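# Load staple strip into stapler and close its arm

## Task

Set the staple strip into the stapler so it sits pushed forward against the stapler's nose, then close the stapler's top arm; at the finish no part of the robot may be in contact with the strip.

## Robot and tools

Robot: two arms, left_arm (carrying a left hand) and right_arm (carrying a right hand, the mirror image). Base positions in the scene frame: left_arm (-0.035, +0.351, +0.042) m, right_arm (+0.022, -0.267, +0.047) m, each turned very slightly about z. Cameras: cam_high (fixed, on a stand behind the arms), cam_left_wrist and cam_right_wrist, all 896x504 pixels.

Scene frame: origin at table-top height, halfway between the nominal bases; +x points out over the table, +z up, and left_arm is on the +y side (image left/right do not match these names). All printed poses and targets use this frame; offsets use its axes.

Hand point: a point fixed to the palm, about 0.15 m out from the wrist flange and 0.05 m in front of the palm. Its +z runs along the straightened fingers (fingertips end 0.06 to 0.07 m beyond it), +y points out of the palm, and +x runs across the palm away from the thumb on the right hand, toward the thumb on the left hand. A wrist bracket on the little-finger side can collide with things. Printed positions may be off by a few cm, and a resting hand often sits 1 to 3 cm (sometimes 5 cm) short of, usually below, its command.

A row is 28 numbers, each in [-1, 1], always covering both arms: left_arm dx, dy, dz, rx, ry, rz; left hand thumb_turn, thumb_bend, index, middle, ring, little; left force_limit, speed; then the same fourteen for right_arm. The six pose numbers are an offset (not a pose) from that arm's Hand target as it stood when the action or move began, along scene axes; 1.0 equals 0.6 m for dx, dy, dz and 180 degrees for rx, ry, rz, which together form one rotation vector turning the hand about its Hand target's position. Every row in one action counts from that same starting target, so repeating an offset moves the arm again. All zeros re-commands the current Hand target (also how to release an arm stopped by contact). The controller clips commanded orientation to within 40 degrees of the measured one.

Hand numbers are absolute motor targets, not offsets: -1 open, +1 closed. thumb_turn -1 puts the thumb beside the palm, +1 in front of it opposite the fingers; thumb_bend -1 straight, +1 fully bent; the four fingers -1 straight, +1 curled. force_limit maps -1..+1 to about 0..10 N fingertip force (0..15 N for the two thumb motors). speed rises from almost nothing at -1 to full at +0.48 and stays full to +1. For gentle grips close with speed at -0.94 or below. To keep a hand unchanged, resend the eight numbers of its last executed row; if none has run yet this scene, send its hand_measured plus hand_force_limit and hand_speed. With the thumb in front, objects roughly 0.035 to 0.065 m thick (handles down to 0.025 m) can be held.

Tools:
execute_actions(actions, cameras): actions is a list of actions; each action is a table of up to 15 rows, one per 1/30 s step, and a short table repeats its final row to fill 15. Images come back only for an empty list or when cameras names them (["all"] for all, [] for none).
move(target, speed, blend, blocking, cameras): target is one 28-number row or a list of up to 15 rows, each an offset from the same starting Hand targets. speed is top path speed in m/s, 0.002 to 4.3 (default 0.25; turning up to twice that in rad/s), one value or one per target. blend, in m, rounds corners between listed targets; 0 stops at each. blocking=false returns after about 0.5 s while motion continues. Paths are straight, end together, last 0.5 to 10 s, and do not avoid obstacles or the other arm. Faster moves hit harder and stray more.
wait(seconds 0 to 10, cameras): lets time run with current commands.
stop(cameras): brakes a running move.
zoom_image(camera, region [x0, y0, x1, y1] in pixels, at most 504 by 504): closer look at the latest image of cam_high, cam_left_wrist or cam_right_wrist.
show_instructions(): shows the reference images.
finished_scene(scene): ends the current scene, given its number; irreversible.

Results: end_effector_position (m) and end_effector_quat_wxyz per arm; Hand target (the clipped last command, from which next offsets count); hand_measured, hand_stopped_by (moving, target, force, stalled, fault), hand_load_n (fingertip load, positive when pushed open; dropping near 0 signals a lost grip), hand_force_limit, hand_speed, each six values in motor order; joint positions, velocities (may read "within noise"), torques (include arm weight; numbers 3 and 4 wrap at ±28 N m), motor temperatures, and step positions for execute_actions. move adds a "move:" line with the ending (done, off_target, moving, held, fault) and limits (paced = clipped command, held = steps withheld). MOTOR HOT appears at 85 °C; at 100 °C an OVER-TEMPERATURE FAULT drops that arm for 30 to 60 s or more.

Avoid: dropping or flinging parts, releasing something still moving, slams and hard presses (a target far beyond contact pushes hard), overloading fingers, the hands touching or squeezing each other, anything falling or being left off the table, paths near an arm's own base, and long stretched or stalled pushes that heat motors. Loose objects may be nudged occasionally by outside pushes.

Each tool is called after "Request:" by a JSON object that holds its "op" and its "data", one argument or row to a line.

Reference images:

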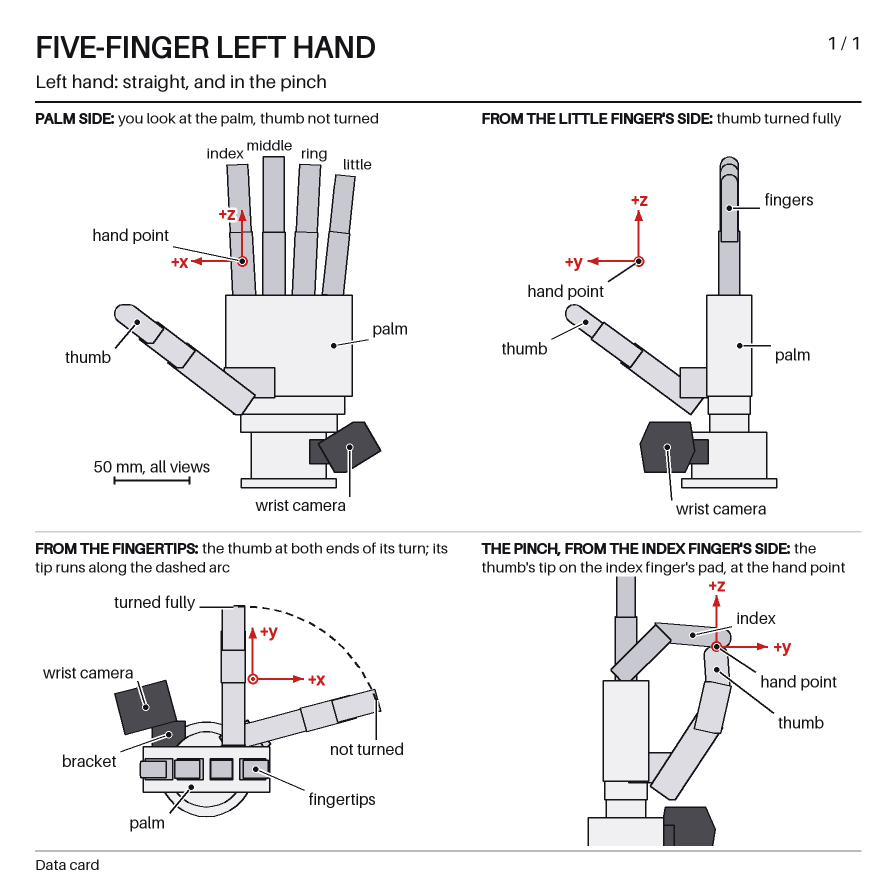

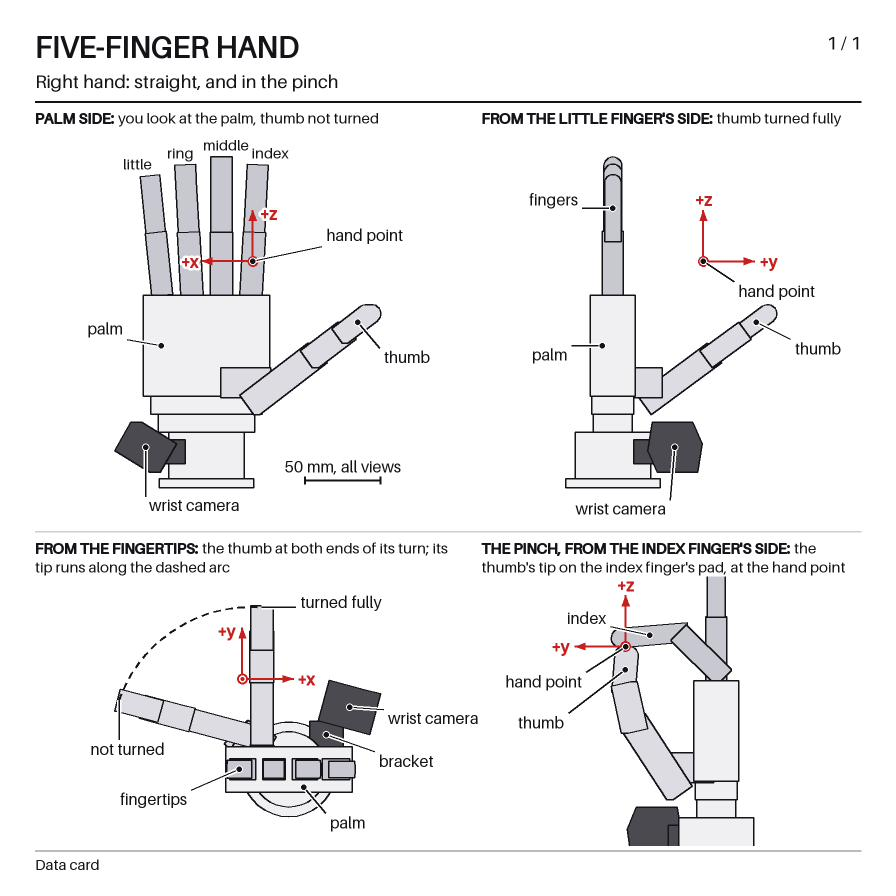

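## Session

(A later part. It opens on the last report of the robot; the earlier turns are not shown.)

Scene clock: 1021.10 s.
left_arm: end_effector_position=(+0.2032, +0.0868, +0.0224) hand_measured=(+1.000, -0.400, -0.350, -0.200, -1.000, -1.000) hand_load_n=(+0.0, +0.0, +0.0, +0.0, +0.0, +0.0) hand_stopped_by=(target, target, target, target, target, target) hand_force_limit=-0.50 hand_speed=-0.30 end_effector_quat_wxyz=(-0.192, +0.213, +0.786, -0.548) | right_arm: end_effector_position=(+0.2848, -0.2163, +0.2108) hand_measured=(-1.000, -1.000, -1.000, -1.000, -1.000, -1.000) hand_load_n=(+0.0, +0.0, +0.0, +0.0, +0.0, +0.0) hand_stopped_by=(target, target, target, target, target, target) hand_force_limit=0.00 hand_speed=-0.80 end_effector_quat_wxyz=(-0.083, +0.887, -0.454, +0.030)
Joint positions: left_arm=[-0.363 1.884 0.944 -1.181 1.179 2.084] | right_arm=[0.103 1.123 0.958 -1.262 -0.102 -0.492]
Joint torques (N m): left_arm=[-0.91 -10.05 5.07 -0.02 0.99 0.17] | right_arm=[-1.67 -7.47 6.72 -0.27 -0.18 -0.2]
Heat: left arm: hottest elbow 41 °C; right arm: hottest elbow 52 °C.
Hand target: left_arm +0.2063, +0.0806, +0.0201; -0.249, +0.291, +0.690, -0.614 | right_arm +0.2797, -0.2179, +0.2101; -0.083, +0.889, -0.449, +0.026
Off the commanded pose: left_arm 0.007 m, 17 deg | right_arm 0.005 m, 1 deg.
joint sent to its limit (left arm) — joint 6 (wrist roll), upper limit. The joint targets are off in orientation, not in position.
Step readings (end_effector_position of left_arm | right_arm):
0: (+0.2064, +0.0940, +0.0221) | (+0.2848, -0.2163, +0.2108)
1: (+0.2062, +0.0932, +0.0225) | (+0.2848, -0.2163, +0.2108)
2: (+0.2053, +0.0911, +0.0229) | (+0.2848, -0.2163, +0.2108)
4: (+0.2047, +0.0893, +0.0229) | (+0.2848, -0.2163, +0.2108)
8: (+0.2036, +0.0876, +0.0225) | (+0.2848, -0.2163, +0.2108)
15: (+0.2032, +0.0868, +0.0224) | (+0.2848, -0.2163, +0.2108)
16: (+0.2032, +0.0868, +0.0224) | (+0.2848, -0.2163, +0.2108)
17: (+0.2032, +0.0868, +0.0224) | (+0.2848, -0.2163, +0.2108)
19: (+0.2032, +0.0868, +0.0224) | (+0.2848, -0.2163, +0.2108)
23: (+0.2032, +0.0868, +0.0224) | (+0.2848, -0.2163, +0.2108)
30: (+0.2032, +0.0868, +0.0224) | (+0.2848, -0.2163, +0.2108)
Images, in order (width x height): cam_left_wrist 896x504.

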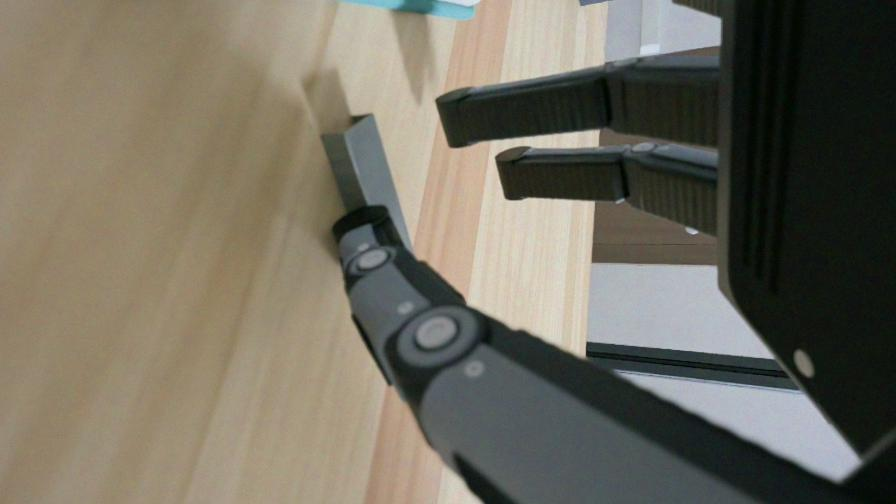

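Request:
{"op": "execute_actions", "data": {
  "actions": [
    [[0,0,0,0,0,0,1,-0.4,-0.35,0.2,-1,-1,-0.4,-0.8,0,0,0,0,0,0,-1,-1,-1,-1,-1,-1,0,-0.8]],
    [[0,0,0,0,0,0,1,-0.4,-0.35,0.2,-1,-1,-0.4,-0.8,0,0,0,0,0,0,-1,-1,-1,-1,-1,-1,0,-0.8]]
  ],
  "cameras": ["cam_left_wrist"]
}}

Request:
{"op": "zoom_image", "data": {
  "camera": "cam_left_wrist",
  "region": [270, 60, 630, 330]
}}

Scene clock: 1027.60 s.
left_arm: end_effector_position=(+0.2032, +0.0863, +0.0228) hand_measured=(+1.000, -0.400, -0.350, +0.200, -1.000, -1.000) hand_load_n=(+0.5, +0.5, +0.0, +0.5, +0.0, +0.0) hand_stopped_by=(target, target, target, target, target, target) hand_force_limit=-0.40 hand_speed=-0.80 end_effector_quat_wxyz=(-0.192, +0.212, +0.785, -0.549) | right_arm: end_effector_position=(+0.2848, -0.2163, +0.2108) hand_measured=(-1.000, -1.000, -1.000, -1.000, -1.000, -1.000) hand_load_n=(+0.0, +0.0, +0.0, +0.0, +0.0, +0.0) hand_stopped_by=(target, target, target, target, target, target) hand_force_limit=0.00 hand_speed=-0.80 end_effector_quat_wxyz=(-0.083, +0.887, -0.454, +0.030)
Joint positions: left_arm=[-0.363 1.884 0.944 -1.181 1.182 2.084] | right_arm=[0.103 1.123 0.958 -1.262 -0.102 -0.492]
Joint torques (N m): left_arm=[-0.91 -10.05 5.05 0.01 0.88 0.16] | right_arm=[-1.61 -7.71 6.64 -0.23 -0.18 -0.19]
Heat: left arm: hottest elbow 41 °C; right arm: hottest elbow 52 °C.
Hand target: left_arm +0.2063, +0.0806, +0.0201; -0.249, +0.291, +0.690, -0.614 | right_arm +0.2797, -0.2179, +0.2101; -0.083, +0.889, -0.449, +0.026
Off the commanded pose: left_arm 0.007 m, 17 deg | right_arm 0.005 m, 1 deg.
joint sent to its limit (left arm) — joint 6 (wrist roll), upper limit. The joint targets are off in orientation, not in position.
Step readings (end_effector_position of left_arm | right_arm):
0: (+0.2032, +0.0868, +0.0224) | (+0.2848, -0.2163, +0.2108)
1: (+0.2032, +0.0868, +0.0224) | (+0.2848, -0.2163, +0.2108)
2: (+0.2032, +0.0868, +0.0224) | (+0.2848, -0.2163, +0.2108)
4: (+0.2032, +0.0868, +0.0224) | (+0.2848, -0.2163, +0.2108)
8: (+0.2032, +0.0868, +0.0224) | (+0.2848, -0.2163, +0.2108)
15: (+0.2032, +0.0868, +0.0224) | (+0.2848, -0.2163, +0.2108)
16: (+0.2032, +0.0868, +0.0224) | (+0.2848, -0.2163, +0.2108)
17: (+0.2032, +0.0868, +0.0224) | (+0.2848, -0.2163, +0.2108)
19: (+0.2032, +0.0868, +0.0224) | (+0.2848, -0.2163, +0.2108)
23: (+0.2032, +0.0866, +0.0226) | (+0.2848, -0.2163, +0.2108)
30: (+0.2032, +0.0863, +0.0228) | (+0.2848, -0.2163, +0.2108)
Images, in order (width x height): cam_left_wrist 896x504.

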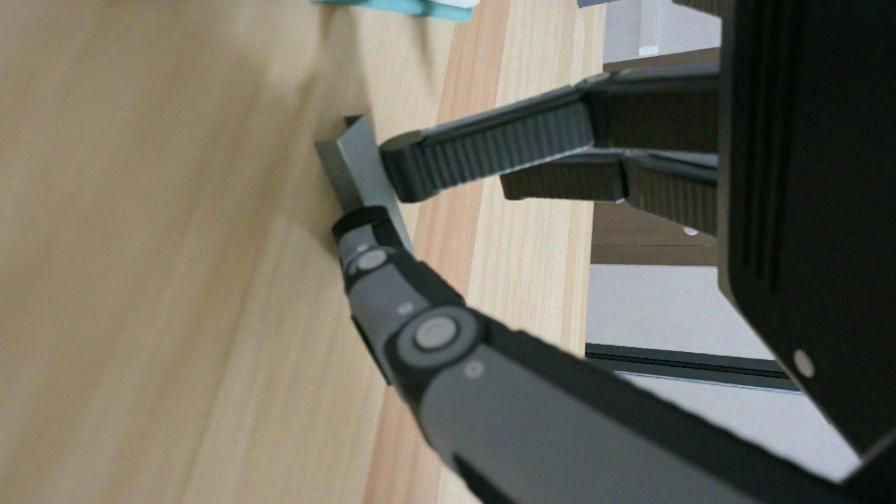

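Scaled by 1.400.

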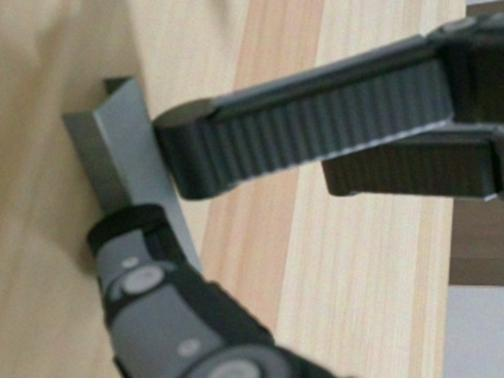

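Request:
{"op": "execute_actions", "data": {
  "actions": [
    [[0,0,0,0,0,0,1,-0.4,-0.35,0.4,-1,-1,-0.4,-0.8,0,0,0,0,0,0,-1,-1,-1,-1,-1,-1,0,-0.8]],
    [[0,0,0,0,0,0,1,-0.4,-0.35,0.4,-1,-1,-0.4,-0.8,0,0,0,0,0,0,-1,-1,-1,-1,-1,-1,0,-0.8]]
  ],
  "cameras": ["cam_left_wrist"]
}}

Request:
{"op": "zoom_image", "data": {
  "camera": "cam_left_wrist",
  "region": [270, 60, 630, 330]
}}

Scene clock: 1035.13 s.
left_arm: end_effector_position=(+0.2034, +0.0854, +0.0236) hand_measured=(+1.000, -0.400, -0.350, +0.380, -1.000, -1.000) hand_load_n=(+0.0, +3.5, +0.0, +6.0, +0.0, +0.0) hand_stopped_by=(target, target, target, force, target, target) hand_force_limit=-0.40 hand_speed=-0.80 end_effector_quat_wxyz=(-0.191, +0.211, +0.784, -0.552) | right_arm: end_effector_position=(+0.2848, -0.2163, +0.2108) hand_measured=(-1.000, -1.000, -1.000, -1.000, -1.000, -1.000) hand_load_n=(+0.0, +0.0, +0.0, +0.0, +0.0, +0.0) hand_stopped_by=(target, target, target, target, target, target) hand_force_limit=0.00 hand_speed=-0.80 end_effector_quat_wxyz=(-0.083, +0.887, -0.454, +0.030)
Joint positions: left_arm=[-0.363 1.884 0.944 -1.181 1.188 2.084] | right_arm=[0.103 1.123 0.958 -1.262 -0.102 -0.492]
Joint torques (N m): left_arm=[-0.91 -10.05 5.01 0.05 0.68 0.17] | right_arm=[-1.73 -7.41 6.69 -0.27 -0.19 -0.19]
Heat: left arm: hottest elbow 41 °C; right arm: hottest elbow 52 °C.
Hand target: left_arm +0.2063, +0.0806, +0.0201; -0.249, +0.291, +0.690, -0.614 | right_arm +0.2797, -0.2179, +0.2101; -0.083, +0.889, -0.449, +0.026
Off the commanded pose: left_arm 0.007 m, 17 deg | right_arm 0.005 m, 1 deg.
joint sent to its limit (left arm) — joint 6 (wrist roll), upper limit. The joint targets are off in orientation, not in position.
Step readings (end_effector_position of left_arm | right_arm):
0: (+0.2032, +0.0863, +0.0228) | (+0.2848, -0.2163, +0.2108)
1: (+0.2032, +0.0863, +0.0228) | (+0.2848, -0.2163, +0.2108)
2: (+0.2032, +0.0863, +0.0228) | (+0.2848, -0.2163, +0.2108)
4: (+0.2034, +0.0856, +0.0234) | (+0.2848, -0.2163, +0.2108)
8: (+0.2034, +0.0854, +0.0236) | (+0.2848, -0.2163, +0.2108)
15: (+0.2034, +0.0854, +0.0236) | (+0.2848, -0.2163, +0.2108)
16: (+0.2034, +0.0854, +0.0236) | (+0.2848, -0.2163, +0.2108)
17: (+0.2034, +0.0854, +0.0236) | (+0.2848, -0.2163, +0.2108)
19: (+0.2034, +0.0854, +0.0236) | (+0.2848, -0.2163, +0.2108)
23: (+0.2034, +0.0854, +0.0236) | (+0.2848, -0.2163, +0.2108)
30: (+0.2034, +0.0854, +0.0236) | (+0.2848, -0.2163, +0.2108)
Images, in order (width x height): cam_left_wrist 896x504.

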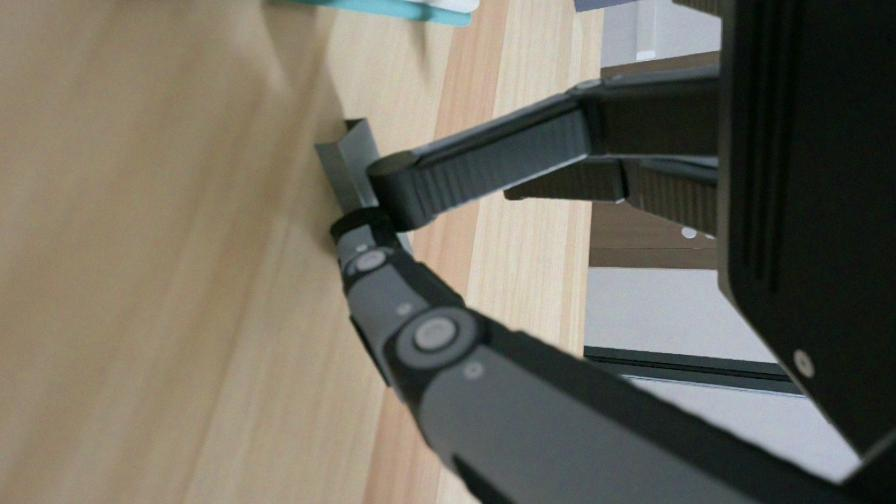

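Scaled by 1.400.

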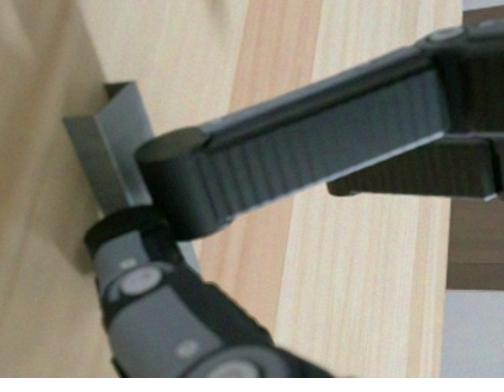

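Request:
{"op": "move", "data": {
  "target": [0,0.006,0.05,0,0,0,1,-0.4,-0.35,0.4,-1,-1,-0.4,-0.8,0,0,0,0,0,0,-1,-1,-1,-1,-1,-1,0,-0.8],
  "cameras": ["cam_left_wrist","cam_right_wrist"],
  "speed": 0.05
}}

Request:
{"op": "zoom_image", "data": {
  "camera": "cam_left_wrist",
  "region": [270, 60, 630, 330]
}}

Scene clock: 1045.33 s.
left_arm: end_effector_position=(+0.2001, +0.0872, +0.0406) hand_measured=(+1.000, -0.400, -0.350, +0.380, -1.000, -1.000) hand_load_n=(+0.0, +3.0, +0.0, +6.5, +0.0, +0.0) hand_stopped_by=(target, target, target, force, target, target) hand_force_limit=-0.40 hand_speed=-0.80 end_effector_quat_wxyz=(-0.196, +0.208, +0.785, -0.550) | right_arm: end_effector_position=(+0.2848, -0.2163, +0.2108) hand_measured=(-1.000, -1.000, -1.000, -1.000, -1.000, -1.000) hand_load_n=(+0.0, +0.0, +0.0, +0.0, -0.5, +0.0) hand_stopped_by=(target, target, target, target, target, target) hand_force_limit=0.00 hand_speed=-0.80 end_effector_quat_wxyz=(-0.083, +0.887, -0.454, +0.030)
Joint positions: left_arm=[-0.363 1.844 0.944 -1.232 1.185 2.084] | right_arm=[0.103 1.123 0.958 -1.262 -0.102 -0.492]
Joint torques (N m): left_arm=[-0.32 -12.4 5.5 -0.88 0.55 0.16] | right_arm=[-1.61 -7.53 6.74 -0.18 -0.2 -0.2]
Heat: left arm: hottest elbow 41 °C; right arm: hottest elbow 52 °C.
Hand target: left_arm +0.2063, +0.0842, +0.0500; -0.249, +0.291, +0.690, -0.614 | right_arm +0.2797, -0.2179, +0.2101; -0.083, +0.889, -0.449, +0.026
Off the commanded pose: left_arm 0.012 m, 17 deg | right_arm 0.005 m, 1 deg.
joint sent to its limit (left arm) — joint 6 (wrist roll), upper limit. The joint targets are off in orientation, not in position.
move: off_target (left_arm)
Images, in order (width x height): cam_left_wrist 896x504, cam_right_wrist 896x504.

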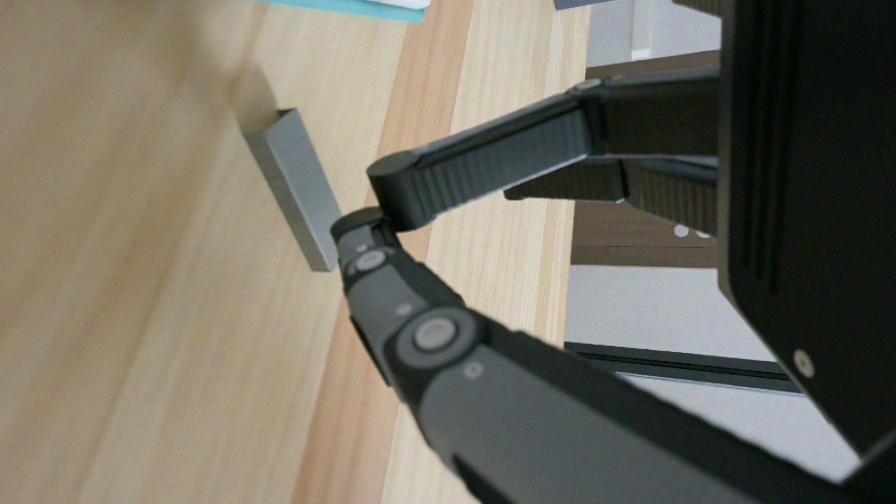

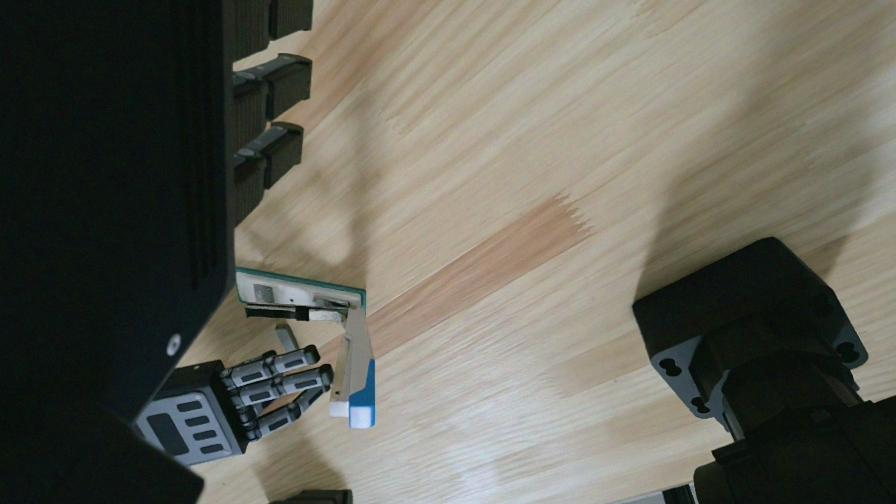

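Scaled by 1.400.

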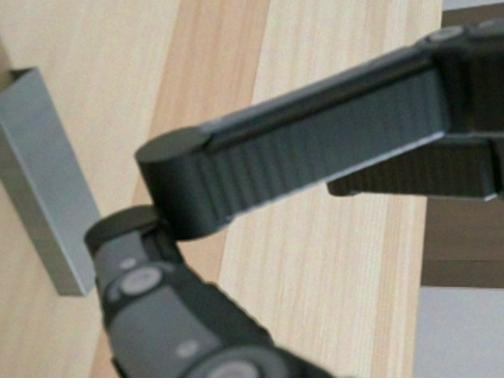

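Request:
{"op": "move", "data": {
  "target": [
    [0,0,0,0,0,0,1,-0.37,-0.35,-0.2,-1,-1,-0.4,-0.3,0,0,0,0,0,0,-1,-1,-1,-1,-1,-1,0,-0.8],
    [0.002,0.0138,-0.02,0,0,0,1,-0.37,-0.35,-0.2,-1,-1,-0.4,-0.3,0,0,0,0,0,0,-1,-1,-1,-1,-1,-1,0,-0.8]
  ],
  "cameras": ["cam_left_wrist"],
  "speed": 0.08
}}

Scene clock: 1078.63 s.
left_arm: end_effector_position=(+0.1997, +0.0901, +0.0382) hand_measured=(+1.000, -0.370, -0.350, -0.200, -1.000, -1.000) hand_load_n=(+0.0, +0.0, +0.0, -0.5, +0.0, +0.0) hand_stopped_by=(target, target, target, target, target, target) hand_force_limit=-0.40 hand_speed=-0.30 end_effector_quat_wxyz=(-0.198, +0.212, +0.788, -0.543) | right_arm: end_effector_position=(+0.2848, -0.2163, +0.2108) hand_measured=(-1.000, -1.000, -1.000, -1.000, -1.000, -1.000) hand_load_n=(+0.0, +0.0, +0.0, +0.0, +0.0, +0.0) hand_stopped_by=(target, target, target, target, target, target) hand_force_limit=0.00 hand_speed=-0.80 end_effector_quat_wxyz=(-0.083, +0.887, -0.454, +0.030)
Joint positions: left_arm=[-0.363 1.844 0.944 -1.232 1.167 2.084] | right_arm=[0.103 1.123 0.958 -1.262 -0.102 -0.492]
Joint torques (N m): left_arm=[1.14 -10.99 4.64 -0.05 0.54 0.16] | right_arm=[-1.73 -7.59 6.68 -0.16 -0.2 -0.22]
Heat: left arm: hottest elbow 41 °C; right arm: hottest elbow 52 °C.
Hand target: left_arm +0.2075, +0.0925, +0.0381; -0.249, +0.291, +0.690, -0.614 | right_arm +0.2797, -0.2179, +0.2101; -0.083, +0.889, -0.449, +0.026
Off the commanded pose: left_arm 0.008 m, 18 deg | right_arm 0.005 m, 1 deg.
joint sent to its limit (left arm) — joint 6 (wrist roll), upper limit. The joint targets are off in orientation, not in position.
move: off_target (left_arm)
Images, in order (width x height): cam_left_wrist 896x504.

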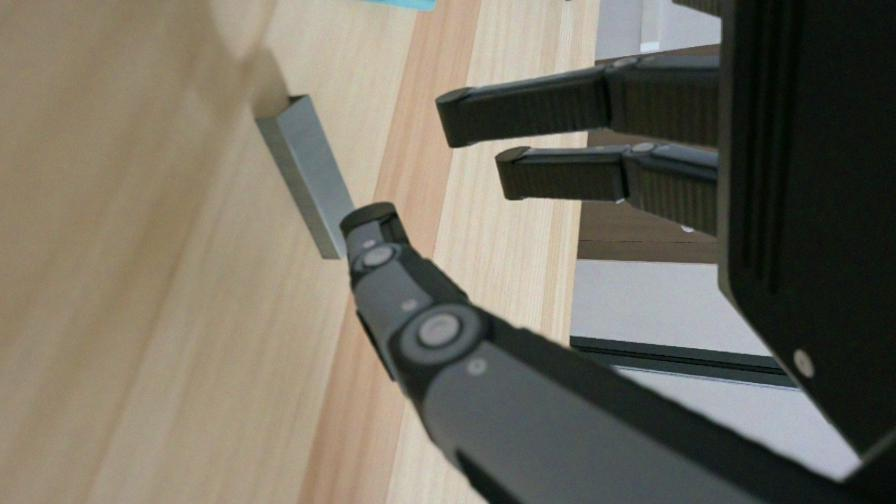

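Request:
{"op": "move", "data": {
  "target": [0.003,0.007,-0.0377,0,0,0,1,-0.37,-0.35,-0.2,-1,-1,-0.4,-0.3,0,0,0,0,0,0,-1,-1,-1,-1,-1,-1,0,-0.8],
  "cameras": ["cam_left_wrist"],
  "speed": 0.06
}}

Request:
{"op": "zoom_image", "data": {
  "camera": "cam_left_wrist",
  "region": [270, 60, 630, 330]
}}

Scene clock: 1089.37 s.
left_arm: end_effector_position=(+0.2073, +0.0916, +0.0210) hand_measured=(+1.000, -0.370, -0.350, -0.200, -1.000, -1.000) hand_load_n=(+0.0, +0.0, +0.0, +0.0, +0.0, +0.0) hand_stopped_by=(target, target, target, target, target, target) hand_force_limit=-0.40 hand_speed=-0.30 end_effector_quat_wxyz=(-0.186, +0.217, +0.791, -0.542) | right_arm: end_effector_position=(+0.2848, -0.2163, +0.2108) hand_measured=(-1.000, -1.000, -1.000, -1.000, -1.000, -1.000) hand_load_n=(+0.0, +0.0, +0.0, +0.0, +0.0, +0.0) hand_stopped_by=(target, target, target, target, target, target) hand_force_limit=0.00 hand_speed=-0.80 end_effector_quat_wxyz=(-0.083, +0.887, -0.454, +0.030)
Joint positions: left_arm=[-0.353 1.878 0.944 -1.175 1.159 2.084] | right_arm=[0.103 1.123 0.958 -1.262 -0.102 -0.492]
Joint torques (N m): left_arm=[1.2 -9.99 3.79 -0.01 0.55 0.17] | right_arm=[-1.38 -7.59 6.74 -0.24 -0.18 -0.2]
Heat: left arm: hottest elbow 41 °C; right arm: hottest elbow 52 °C.
Hand target: left_arm +0.2093, +0.0967, +0.0154; -0.249, +0.291, +0.690, -0.614 | right_arm +0.2797, -0.2179, +0.2101; -0.083, +0.889, -0.449, +0.026
Off the commanded pose: left_arm 0.008 m, 18 deg | right_arm 0.005 m, 1 deg.
joint sent to its limit (left arm) — joint 6 (wrist roll), upper limit. The joint targets are off in orientation, not in position.
move: off_target (left_arm)
Images, in order (width x height): cam_left_wrist 896x504.

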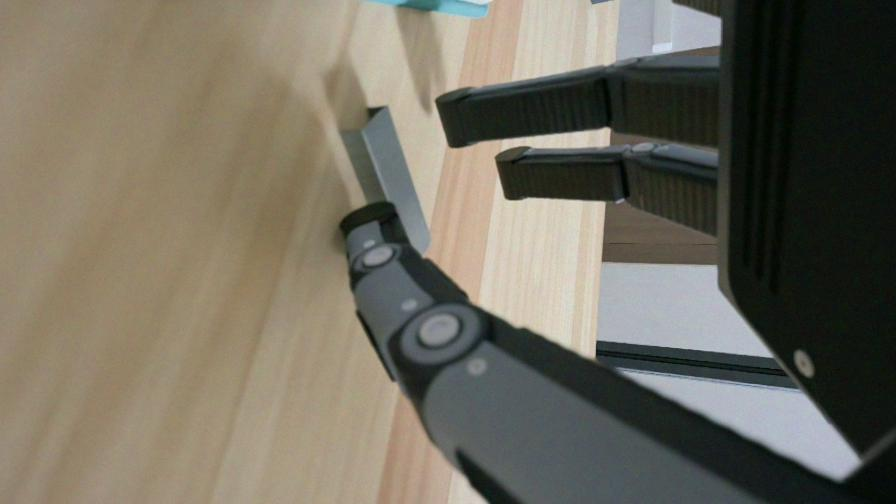

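Scaled by 1.400.

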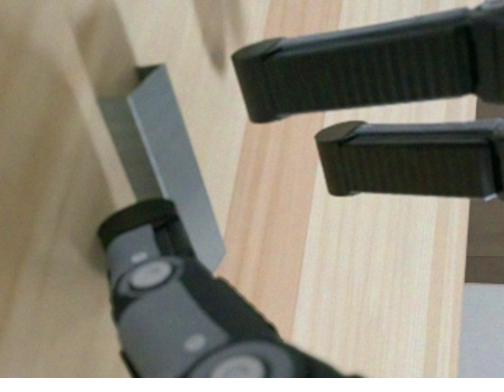

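Request:
{"op": "execute_actions", "data": {
  "actions": [
    [[-0.012,0.0,-0.004,0,0,0,1,-0.37,-0.35,-0.2,-1,-1,-0.4,-0.3,0,0,0,0,0,0,-1,-1,-1,-1,-1,-1,0,-0.8]],
    [[0,0,0,0,0,0,1,-0.37,-0.35,-0.2,-1,-1,-0.4,-0.3,0,0,0,0,0,0,-1,-1,-1,-1,-1,-1,0,-0.8]]
  ],
  "cameras": ["cam_left_wrist"]
}}

Scene clock: 1096.80 s.
left_arm: end_effector_position=(+0.2048, +0.0921, +0.0189) hand_measured=(+1.000, -0.370, -0.350, -0.200, -1.000, -1.000) hand_load_n=(+0.0, -1.0, +0.0, +0.0, +0.0, +0.0) hand_stopped_by=(target, target, target, target, target, target) hand_force_limit=-0.40 hand_speed=-0.30 end_effector_quat_wxyz=(-0.185, +0.217, +0.790, -0.543) | right_arm: end_effector_position=(+0.2848, -0.2163, +0.2108) hand_measured=(-1.000, -1.000, -1.000, -1.000, -1.000, -1.000) hand_load_n=(+0.0, +0.0, -0.5, +0.0, +0.0, +0.0) hand_stopped_by=(target, target, target, target, target, target) hand_force_limit=0.00 hand_speed=-0.80 end_effector_quat_wxyz=(-0.083, +0.887, -0.454, +0.030)
Joint positions: left_arm=[-0.353 1.878 0.933 -1.162 1.162 2.085] | right_arm=[0.103 1.123 0.958 -1.262 -0.102 -0.492]
Joint torques (N m): left_arm=[0.73 -10.17 3.1 0.09 0.62 0.16] | right_arm=[-1.55 -7.53 6.67 -0.18 -0.2 -0.2]
Heat: left arm: hottest elbow 41 °C; right arm: hottest elbow 52 °C.
Hand target: left_arm +0.2022, +0.0966, +0.0131; -0.249, +0.291, +0.690, -0.614 | right_arm +0.2797, -0.2179, +0.2101; -0.083, +0.889, -0.449, +0.026
Off the commanded pose: left_arm 0.008 m, 18 deg | right_arm 0.005 m, 1 deg.
joint sent to its limit (left arm) — joint 6 (wrist roll), upper limit. The joint targets are off in orientation, not in position.
Step readings (end_effector_position of left_arm | right_arm):
0: (+0.2073, +0.0916, +0.0210) | (+0.2848, -0.2163, +0.2108)
1: (+0.2070, +0.0917, +0.0207) | (+0.2848, -0.2163, +0.2108)
2: (+0.2068, +0.0918, +0.0200) | (+0.2848, -0.2163, +0.2108)
4: (+0.2050, +0.0922, +0.0187) | (+0.2848, -0.2163, +0.2108)
8: (+0.2048, +0.0921, +0.0189) | (+0.2848, -0.2163, +0.2108)
15: (+0.2048, +0.0921, +0.0189) | (+0.2848, -0.2163, +0.2108)
16: (+0.2048, +0.0921, +0.0189) | (+0.2848, -0.2163, +0.2108)
17: (+0.2048, +0.0921, +0.0189) | (+0.2848, -0.2163, +0.2108)
19: (+0.2048, +0.0921, +0.0189) | (+0.2848, -0.2163, +0.2108)
23: (+0.2048, +0.0921, +0.0189) | (+0.2848, -0.2163, +0.2108)
30: (+0.2048, +0.0921, +0.0189) | (+0.2848, -0.2163, +0.2108)
Images, in order (width x height): cam_left_wrist 896x504.

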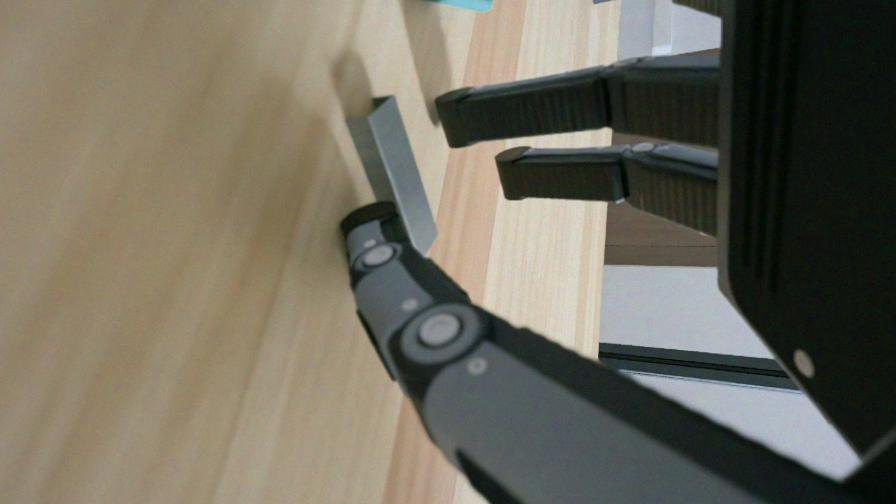

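Request:
{"op": "execute_actions", "data": {
  "actions": [
    [[0,0,0,0,0,0,1,-0.37,-0.35,0.1,-1,-1,-0.3,-0.7,0,0,0,0,0,0,-1,-1,-1,-1,-1,-1,0,-0.8]],
    [[0,0,0,0,0,0,1,-0.37,-0.35,0.1,-1,-1,-0.3,-0.7,0,0,0,0,0,0,-1,-1,-1,-1,-1,-1,0,-0.8]]
  ],
  "cameras": ["cam_left_wrist"]
}}

Request:
{"op": "zoom_image", "data": {
  "camera": "cam_left_wrist",
  "region": [270, 60, 630, 330]
}}

Scene clock: 1103.07 s.
left_arm: end_effector_position=(+0.2043, +0.0915, +0.0192) hand_measured=(+1.000, -0.370, -0.350, +0.100, -1.000, -1.000) hand_load_n=(+0.0, +0.0, +0.0, +0.0, -0.5, +0.0) hand_stopped_by=(target, target, target, target, target, target) hand_force_limit=-0.30 hand_speed=-0.70 end_effector_quat_wxyz=(-0.184, +0.217, +0.789, -0.545) | right_arm: end_effector_position=(+0.2848, -0.2163, +0.2108) hand_measured=(-1.000, -1.000, -1.000, -1.000, -1.000, -1.000) hand_load_n=(+0.0, +0.0, +0.0, +0.5, +0.0, +0.0) hand_stopped_by=(target, target, target, target, target, target) hand_force_limit=0.00 hand_speed=-0.80 end_effector_quat_wxyz=(-0.083, +0.887, -0.454, +0.030)
Joint positions: left_arm=[-0.353 1.878 0.932 -1.162 1.167 2.088] | right_arm=[0.103 1.123 0.958 -1.262 -0.102 -0.492]
Joint torques (N m): left_arm=[0.73 -10.17 3.17 0.13 0.44 0.16] | right_arm=[-1.73 -7.41 6.65 -0.18 -0.19 -0.2]
Heat: left arm: hottest elbow 41 °C; right arm: hottest elbow 52 °C.
Hand target: left_arm +0.2022, +0.0966, +0.0130; -0.249, +0.291, +0.690, -0.614 | right_arm +0.2797, -0.2179, +0.2101; -0.083, +0.889, -0.449, +0.026
Off the commanded pose: left_arm 0.008 m, 18 deg | right_arm 0.005 m, 1 deg.
joint sent to its limit (left arm) — joint 6 (wrist roll), upper limit. The joint targets are off in orientation, not in position.
Step readings (end_effector_position of left_arm | right_arm):
0: (+0.2048, +0.0921, +0.0189) | (+0.2848, -0.2163, +0.2108)
1: (+0.2048, +0.0921, +0.0189) | (+0.2848, -0.2163, +0.2108)
2: (+0.2048, +0.0921, +0.0189) | (+0.2848, -0.2163, +0.2108)
4: (+0.2048, +0.0921, +0.0189) | (+0.2848, -0.2163, +0.2108)
8: (+0.2049, +0.0916, +0.0193) | (+0.2848, -0.2163, +0.2108)
15: (+0.2043, +0.0915, +0.0192) | (+0.2848, -0.2163, +0.2108)
16: (+0.2042, +0.0915, +0.0192) | (+0.2848, -0.2163, +0.2108)
17: (+0.2042, +0.0915, +0.0192) | (+0.2848, -0.2163, +0.2108)
19: (+0.2042, +0.0915, +0.0192) | (+0.2848, -0.2163, +0.2108)
23: (+0.2042, +0.0915, +0.0192) | (+0.2848, -0.2163, +0.2108)
30: (+0.2043, +0.0915, +0.0192) | (+0.2848, -0.2163, +0.2108)
Images, in order (width x height): cam_left_wrist 896x504.

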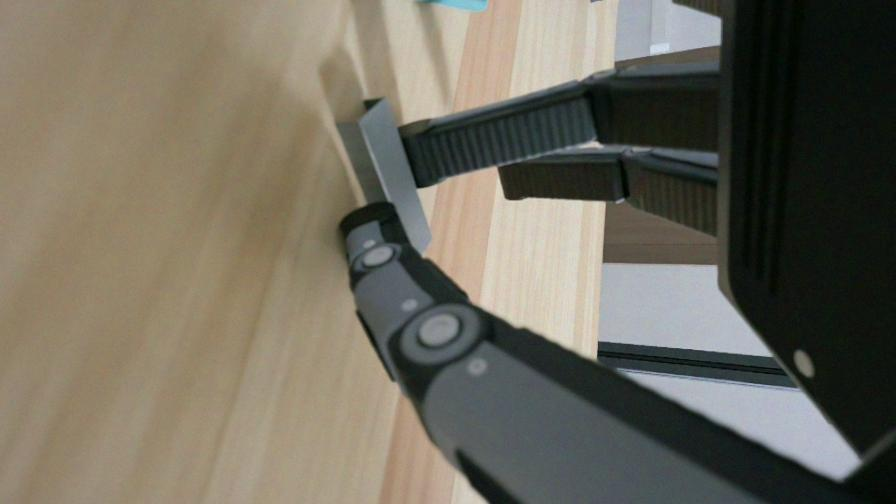

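Scaled by 1.400.

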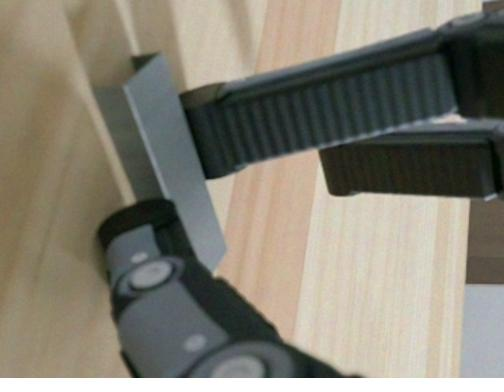

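Request:
{"op": "execute_actions", "data": {
  "actions": [
    [[0,0,0,0,0,0,1,-0.37,-0.35,0.4,-1,-1,-0.3,-0.8,0,0,0,0,0,0,-1,-1,-1,-1,-1,-1,0,-0.8]],
    [[0,0,0,0,0,0,1,-0.37,-0.35,0.4,-1,-1,-0.3,-0.8,0,0,0,0,0,0,-1,-1,-1,-1,-1,-1,0,-0.8]]
  ],
  "cameras": ["cam_left_wrist"]
}}

Request:
{"op": "zoom_image", "data": {
  "camera": "cam_left_wrist",
  "region": [270, 60, 630, 330]
}}

Scene clock: 1112.23 s.
left_arm: end_effector_position=(+0.2042, +0.0913, +0.0195) hand_measured=(+1.000, -0.372, -0.350, +0.168, -1.000, -1.000) hand_load_n=(+1.0, +3.5, +0.0, +7.5, +0.0, +0.0) hand_stopped_by=(target, target, target, force, target, target) hand_force_limit=-0.30 hand_speed=-0.80 end_effector_quat_wxyz=(-0.185, +0.216, +0.789, -0.545) | right_arm: end_effector_position=(+0.2848, -0.2163, +0.2108) hand_measured=(-1.000, -1.000, -1.000, -1.000, -1.000, -1.000) hand_load_n=(-0.5, +0.0, +0.0, +0.0, +0.0, +0.0) hand_stopped_by=(target, target, target, target, target, target) hand_force_limit=0.00 hand_speed=-0.80 end_effector_quat_wxyz=(-0.083, +0.887, -0.454, +0.030)
Joint positions: left_arm=[-0.353 1.878 0.932 -1.162 1.168 2.085] | right_arm=[0.103 1.123 0.958 -1.262 -0.102 -0.492]
Joint torques (N m): left_arm=[0.79 -10.17 3.15 0.1 0.41 0.16] | right_arm=[-1.44 -7.41 6.71 -0.21 -0.18 -0.2]
Motor temperatures (°C): left_arm=[33 35 40 33 32 30] | right_arm=[29 35 52 31 29 30]
Heat: left arm: hottest elbow 40 °C; right arm: hottest elbow 52 °C.
Hand target: left_arm +0.2022, +0.0966, +0.0130; -0.249, +0.291, +0.690, -0.614 | right_arm +0.2797, -0.2179, +0.2101; -0.083, +0.889, -0.449, +0.026
Off the commanded pose: left_arm 0.009 m, 18 deg | right_arm 0.005 m, 1 deg.
joint sent to its limit (left arm) — joint 6 (wrist roll), upper limit. The joint targets are off in orientation, not in position.
Step readings (end_effector_position of left_arm | right_arm):
0: (+0.2043, +0.0915, +0.0192) | (+0.2848, -0.2163, +0.2108)
1: (+0.2043, +0.0915, +0.0192) | (+0.2848, -0.2163, +0.2108)
2: (+0.2043, +0.0915, +0.0192) | (+0.2848, -0.2163, +0.2108)
4: (+0.2041, +0.0915, +0.0193) | (+0.2848, -0.2163, +0.2108)
8: (+0.2042, +0.0913, +0.0195) | (+0.2848, -0.2163, +0.2108)
15: (+0.2042, +0.0913, +0.0195) | (+0.2848, -0.2163, +0.2108)
16: (+0.2042, +0.0913, +0.0195) | (+0.2848, -0.2163, +0.2108)
17: (+0.2042, +0.0913, +0.0195) | (+0.2848, -0.2163, +0.2108)
19: (+0.2042, +0.0913, +0.0195) | (+0.2848, -0.2163, +0.2108)
23: (+0.2042, +0.0913, +0.0195) | (+0.2848, -0.2163, +0.2108)
30: (+0.2042, +0.0913, +0.0195) | (+0.2848, -0.2163, +0.2108)
Images, in order (width x height): cam_left_wrist 896x504.

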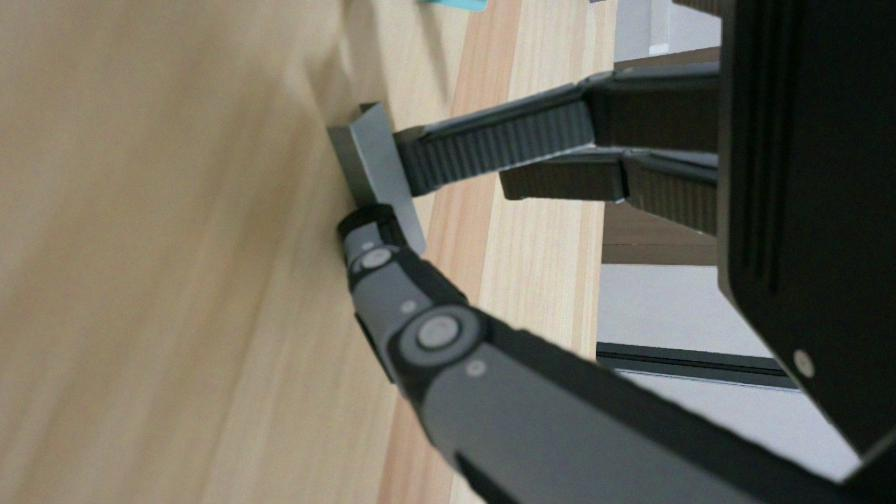

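Scaled by 1.400.

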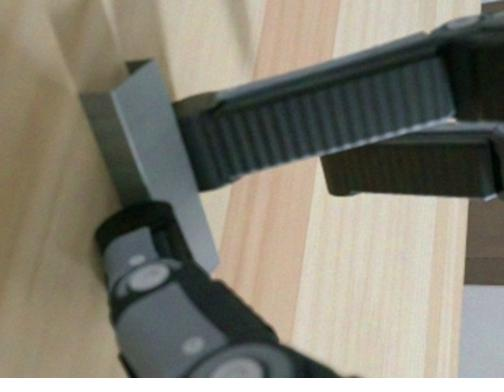

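Request:
{"op": "move", "data": {
  "target": [0,0,0.06,0,0,0,1,-0.37,-0.35,0.4,-1,-1,-0.3,-0.8,0,0,0,0,0,0,-1,-1,-1,-1,-1,-1,0,-0.8],
  "cameras": ["cam_left_wrist"],
  "speed": 0.04
}}

Request:
{"op": "zoom_image", "data": {
  "camera": "cam_left_wrist",
  "region": [270, 60, 630, 330]
}}

Scene clock: 1120.13 s.
left_arm: end_effector_position=(+0.2001, +0.0936, +0.0414) hand_measured=(+1.000, -0.372, -0.350, +0.168, -1.000, -1.000) hand_load_n=(+1.0, +4.5, +0.0, +6.0, +0.0, +0.0) hand_stopped_by=(target, target, target, force, target, target) hand_force_limit=-0.30 hand_speed=-0.80 end_effector_quat_wxyz=(-0.190, +0.213, +0.790, -0.543) | right_arm: end_effector_position=(+0.2848, -0.2163, +0.2108) hand_measured=(-1.000, -1.000, -1.000, -1.000, -1.000, -1.000) hand_load_n=(+0.0, +0.0, +0.0, +0.5, +0.0, +0.0) hand_stopped_by=(target, target, target, target, target, target) hand_force_limit=0.00 hand_speed=-0.80 end_effector_quat_wxyz=(-0.083, +0.887, -0.454, +0.030)
Joint positions: left_arm=[-0.353 1.824 0.932 -1.227 1.164 2.085] | right_arm=[0.103 1.123 0.958 -1.262 -0.102 -0.492]
Joint torques (N m): left_arm=[0.73 -12.22 4.34 -0.87 0.55 0.16] | right_arm=[-1.49 -7.41 6.68 -0.2 -0.19 -0.21]
Heat: left arm: hottest elbow 40 °C; right arm: hottest elbow 52 °C.
Hand target: left_arm +0.2022, +0.0966, +0.0491; -0.249, +0.291, +0.690, -0.614 | right_arm +0.2797, -0.2179, +0.2101; -0.083, +0.889, -0.449, +0.026
Off the commanded pose: left_arm 0.008 m, 18 deg | right_arm 0.005 m, 1 deg.
joint sent to its limit (left arm) — joint 6 (wrist roll), upper limit. The joint targets are off in orientation, not in position.
move: off_target (left_arm)
Images, in order (width x height): cam_left_wrist 896x504.

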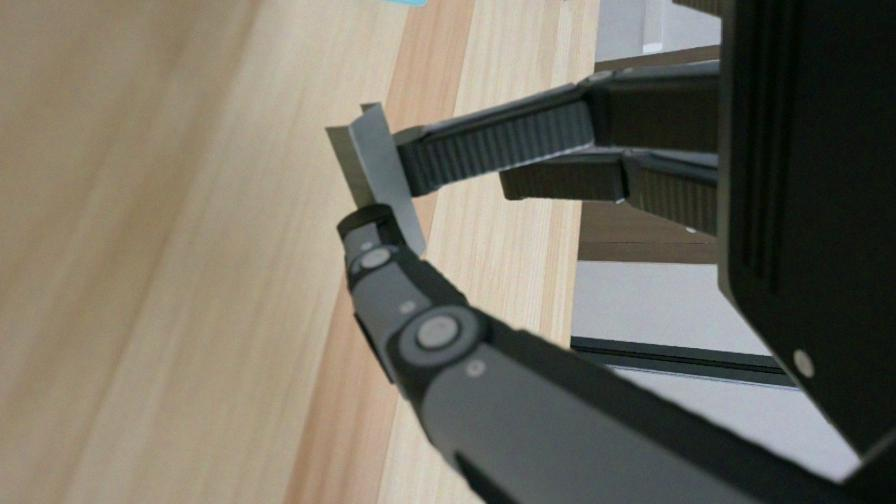

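Scaled by 1.400.

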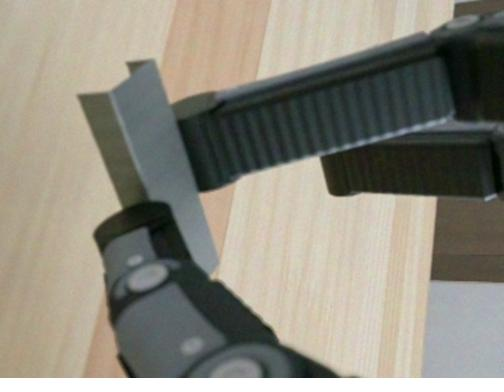

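Request:
{"op": "move", "data": {
  "target": [
    [0.013,0.005,0.167,0,0,0,1,-0.37,-0.35,0.4,-1,-1,-0.3,-0.8,0,0,0,0,0,0,-1,-1,-1,-1,-1,-1,0,-0.8],
    [0.081,-0.111,0.183,0.0788,0.0216,0.472,1,-0.37,-0.35,0.4,-1,-1,-0.3,-0.8,0,0,0,0,0,0,-1,-1,-1,-1,-1,-1,0,-0.8]
  ],
  "cameras": ["cam_left_wrist","cam_right_wrist"],
  "speed": 0.15,
  "blend": [0.02,0]
}}

Request:
{"op": "zoom_image", "data": {
  "camera": "cam_left_wrist",
  "region": [160, 60, 520, 330]
}}

Scene clock: 1171.03 s.
left_arm: end_effector_position=(+0.2578, +0.0323, +0.1577) hand_measured=(+1.000, -0.372, -0.350, +0.168, -1.000, -1.000) hand_load_n=(+1.0, +5.0, +0.0, +6.5, +0.0, +0.0) hand_stopped_by=(target, target, target, force, target, target) hand_force_limit=-0.30 hand_speed=-0.80 end_effector_quat_wxyz=(+0.183, -0.302, +0.761, -0.545) | right_arm: end_effector_position=(+0.2848, -0.2163, +0.2108) hand_measured=(-1.000, -1.000, -1.000, -1.000, -1.000, -1.000) hand_load_n=(+0.0, +0.0, +0.0, +0.0, +0.0, +0.0) hand_stopped_by=(target, target, target, target, target, target) hand_force_limit=0.00 hand_speed=-0.80 end_effector_quat_wxyz=(-0.083, +0.887, -0.454, +0.030)
Joint positions: left_arm=[-0.651 1.079 0.42 0.307 0.18 0.011] | right_arm=[0.103 1.123 0.958 -1.262 -0.102 -0.492]
Joint torques (N m): left_arm=[-0.97 -5.6 7.43 1.28 -0.14 -0.08] | right_arm=[-1.61 -7.41 6.67 -0.23 -0.19 -0.19]
Heat: left arm: hottest elbow 41 °C; right arm: hottest elbow 52 °C.
Hand target: left_arm +0.2508, +0.0301, +0.1589; +0.177, -0.299, +0.761, -0.547 | right_arm +0.2797, -0.2179, +0.2101; -0.083, +0.889, -0.449, +0.026
Off the commanded pose: left_arm 0.007 m, 1 deg | right_arm 0.005 m, 1 deg.
move: done
Images, in order (width x height): cam_left_wrist 896x504, cam_right_wrist 896x504.

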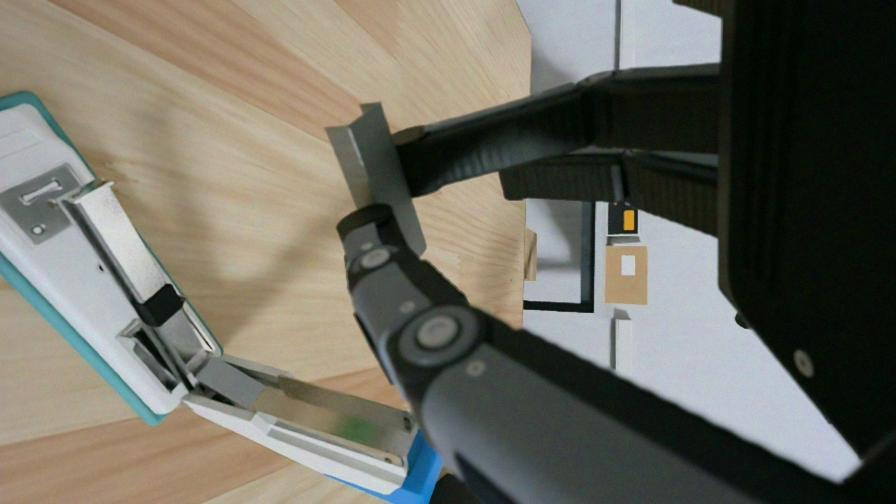

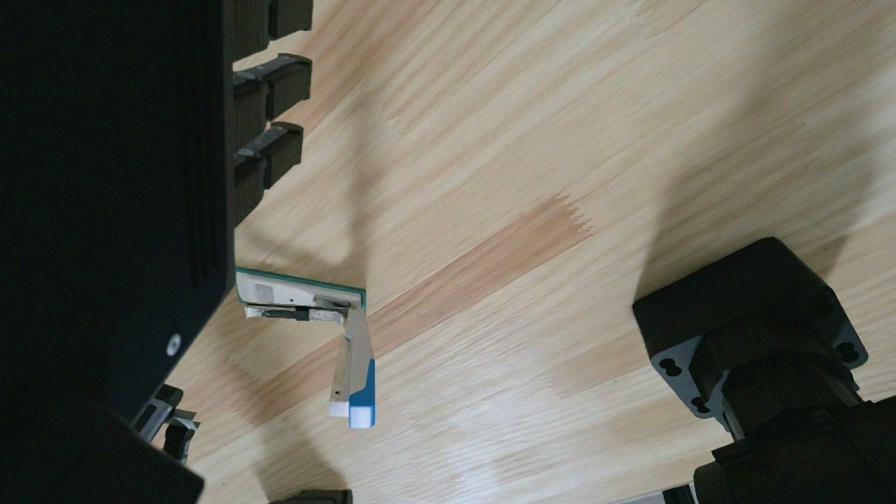

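Scaled by 1.400.

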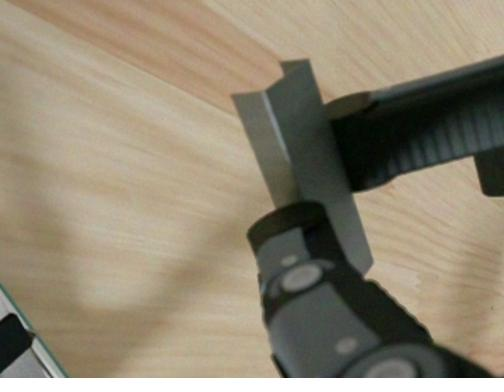

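Excellent. Zoom on the magazine.

Request:
{"op": "zoom_image", "data": {
  "camera": "cam_left_wrist",
  "region": [0, 160, 240, 420]
}}

Request:
{"op": "zoom_image", "data": {
  "camera": "cam_left_wrist",
  "region": [50, 170, 200, 330]
}}

Scaled by 1.938.

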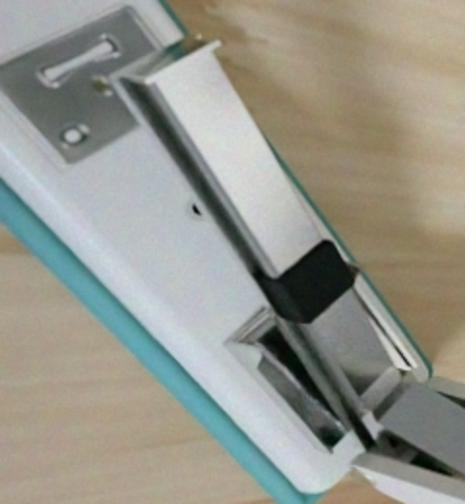

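Scaled by 3.150.

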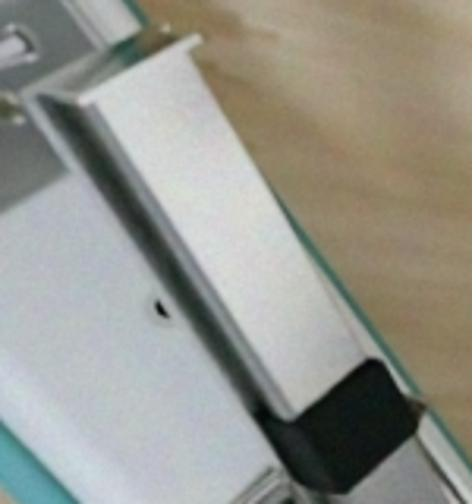

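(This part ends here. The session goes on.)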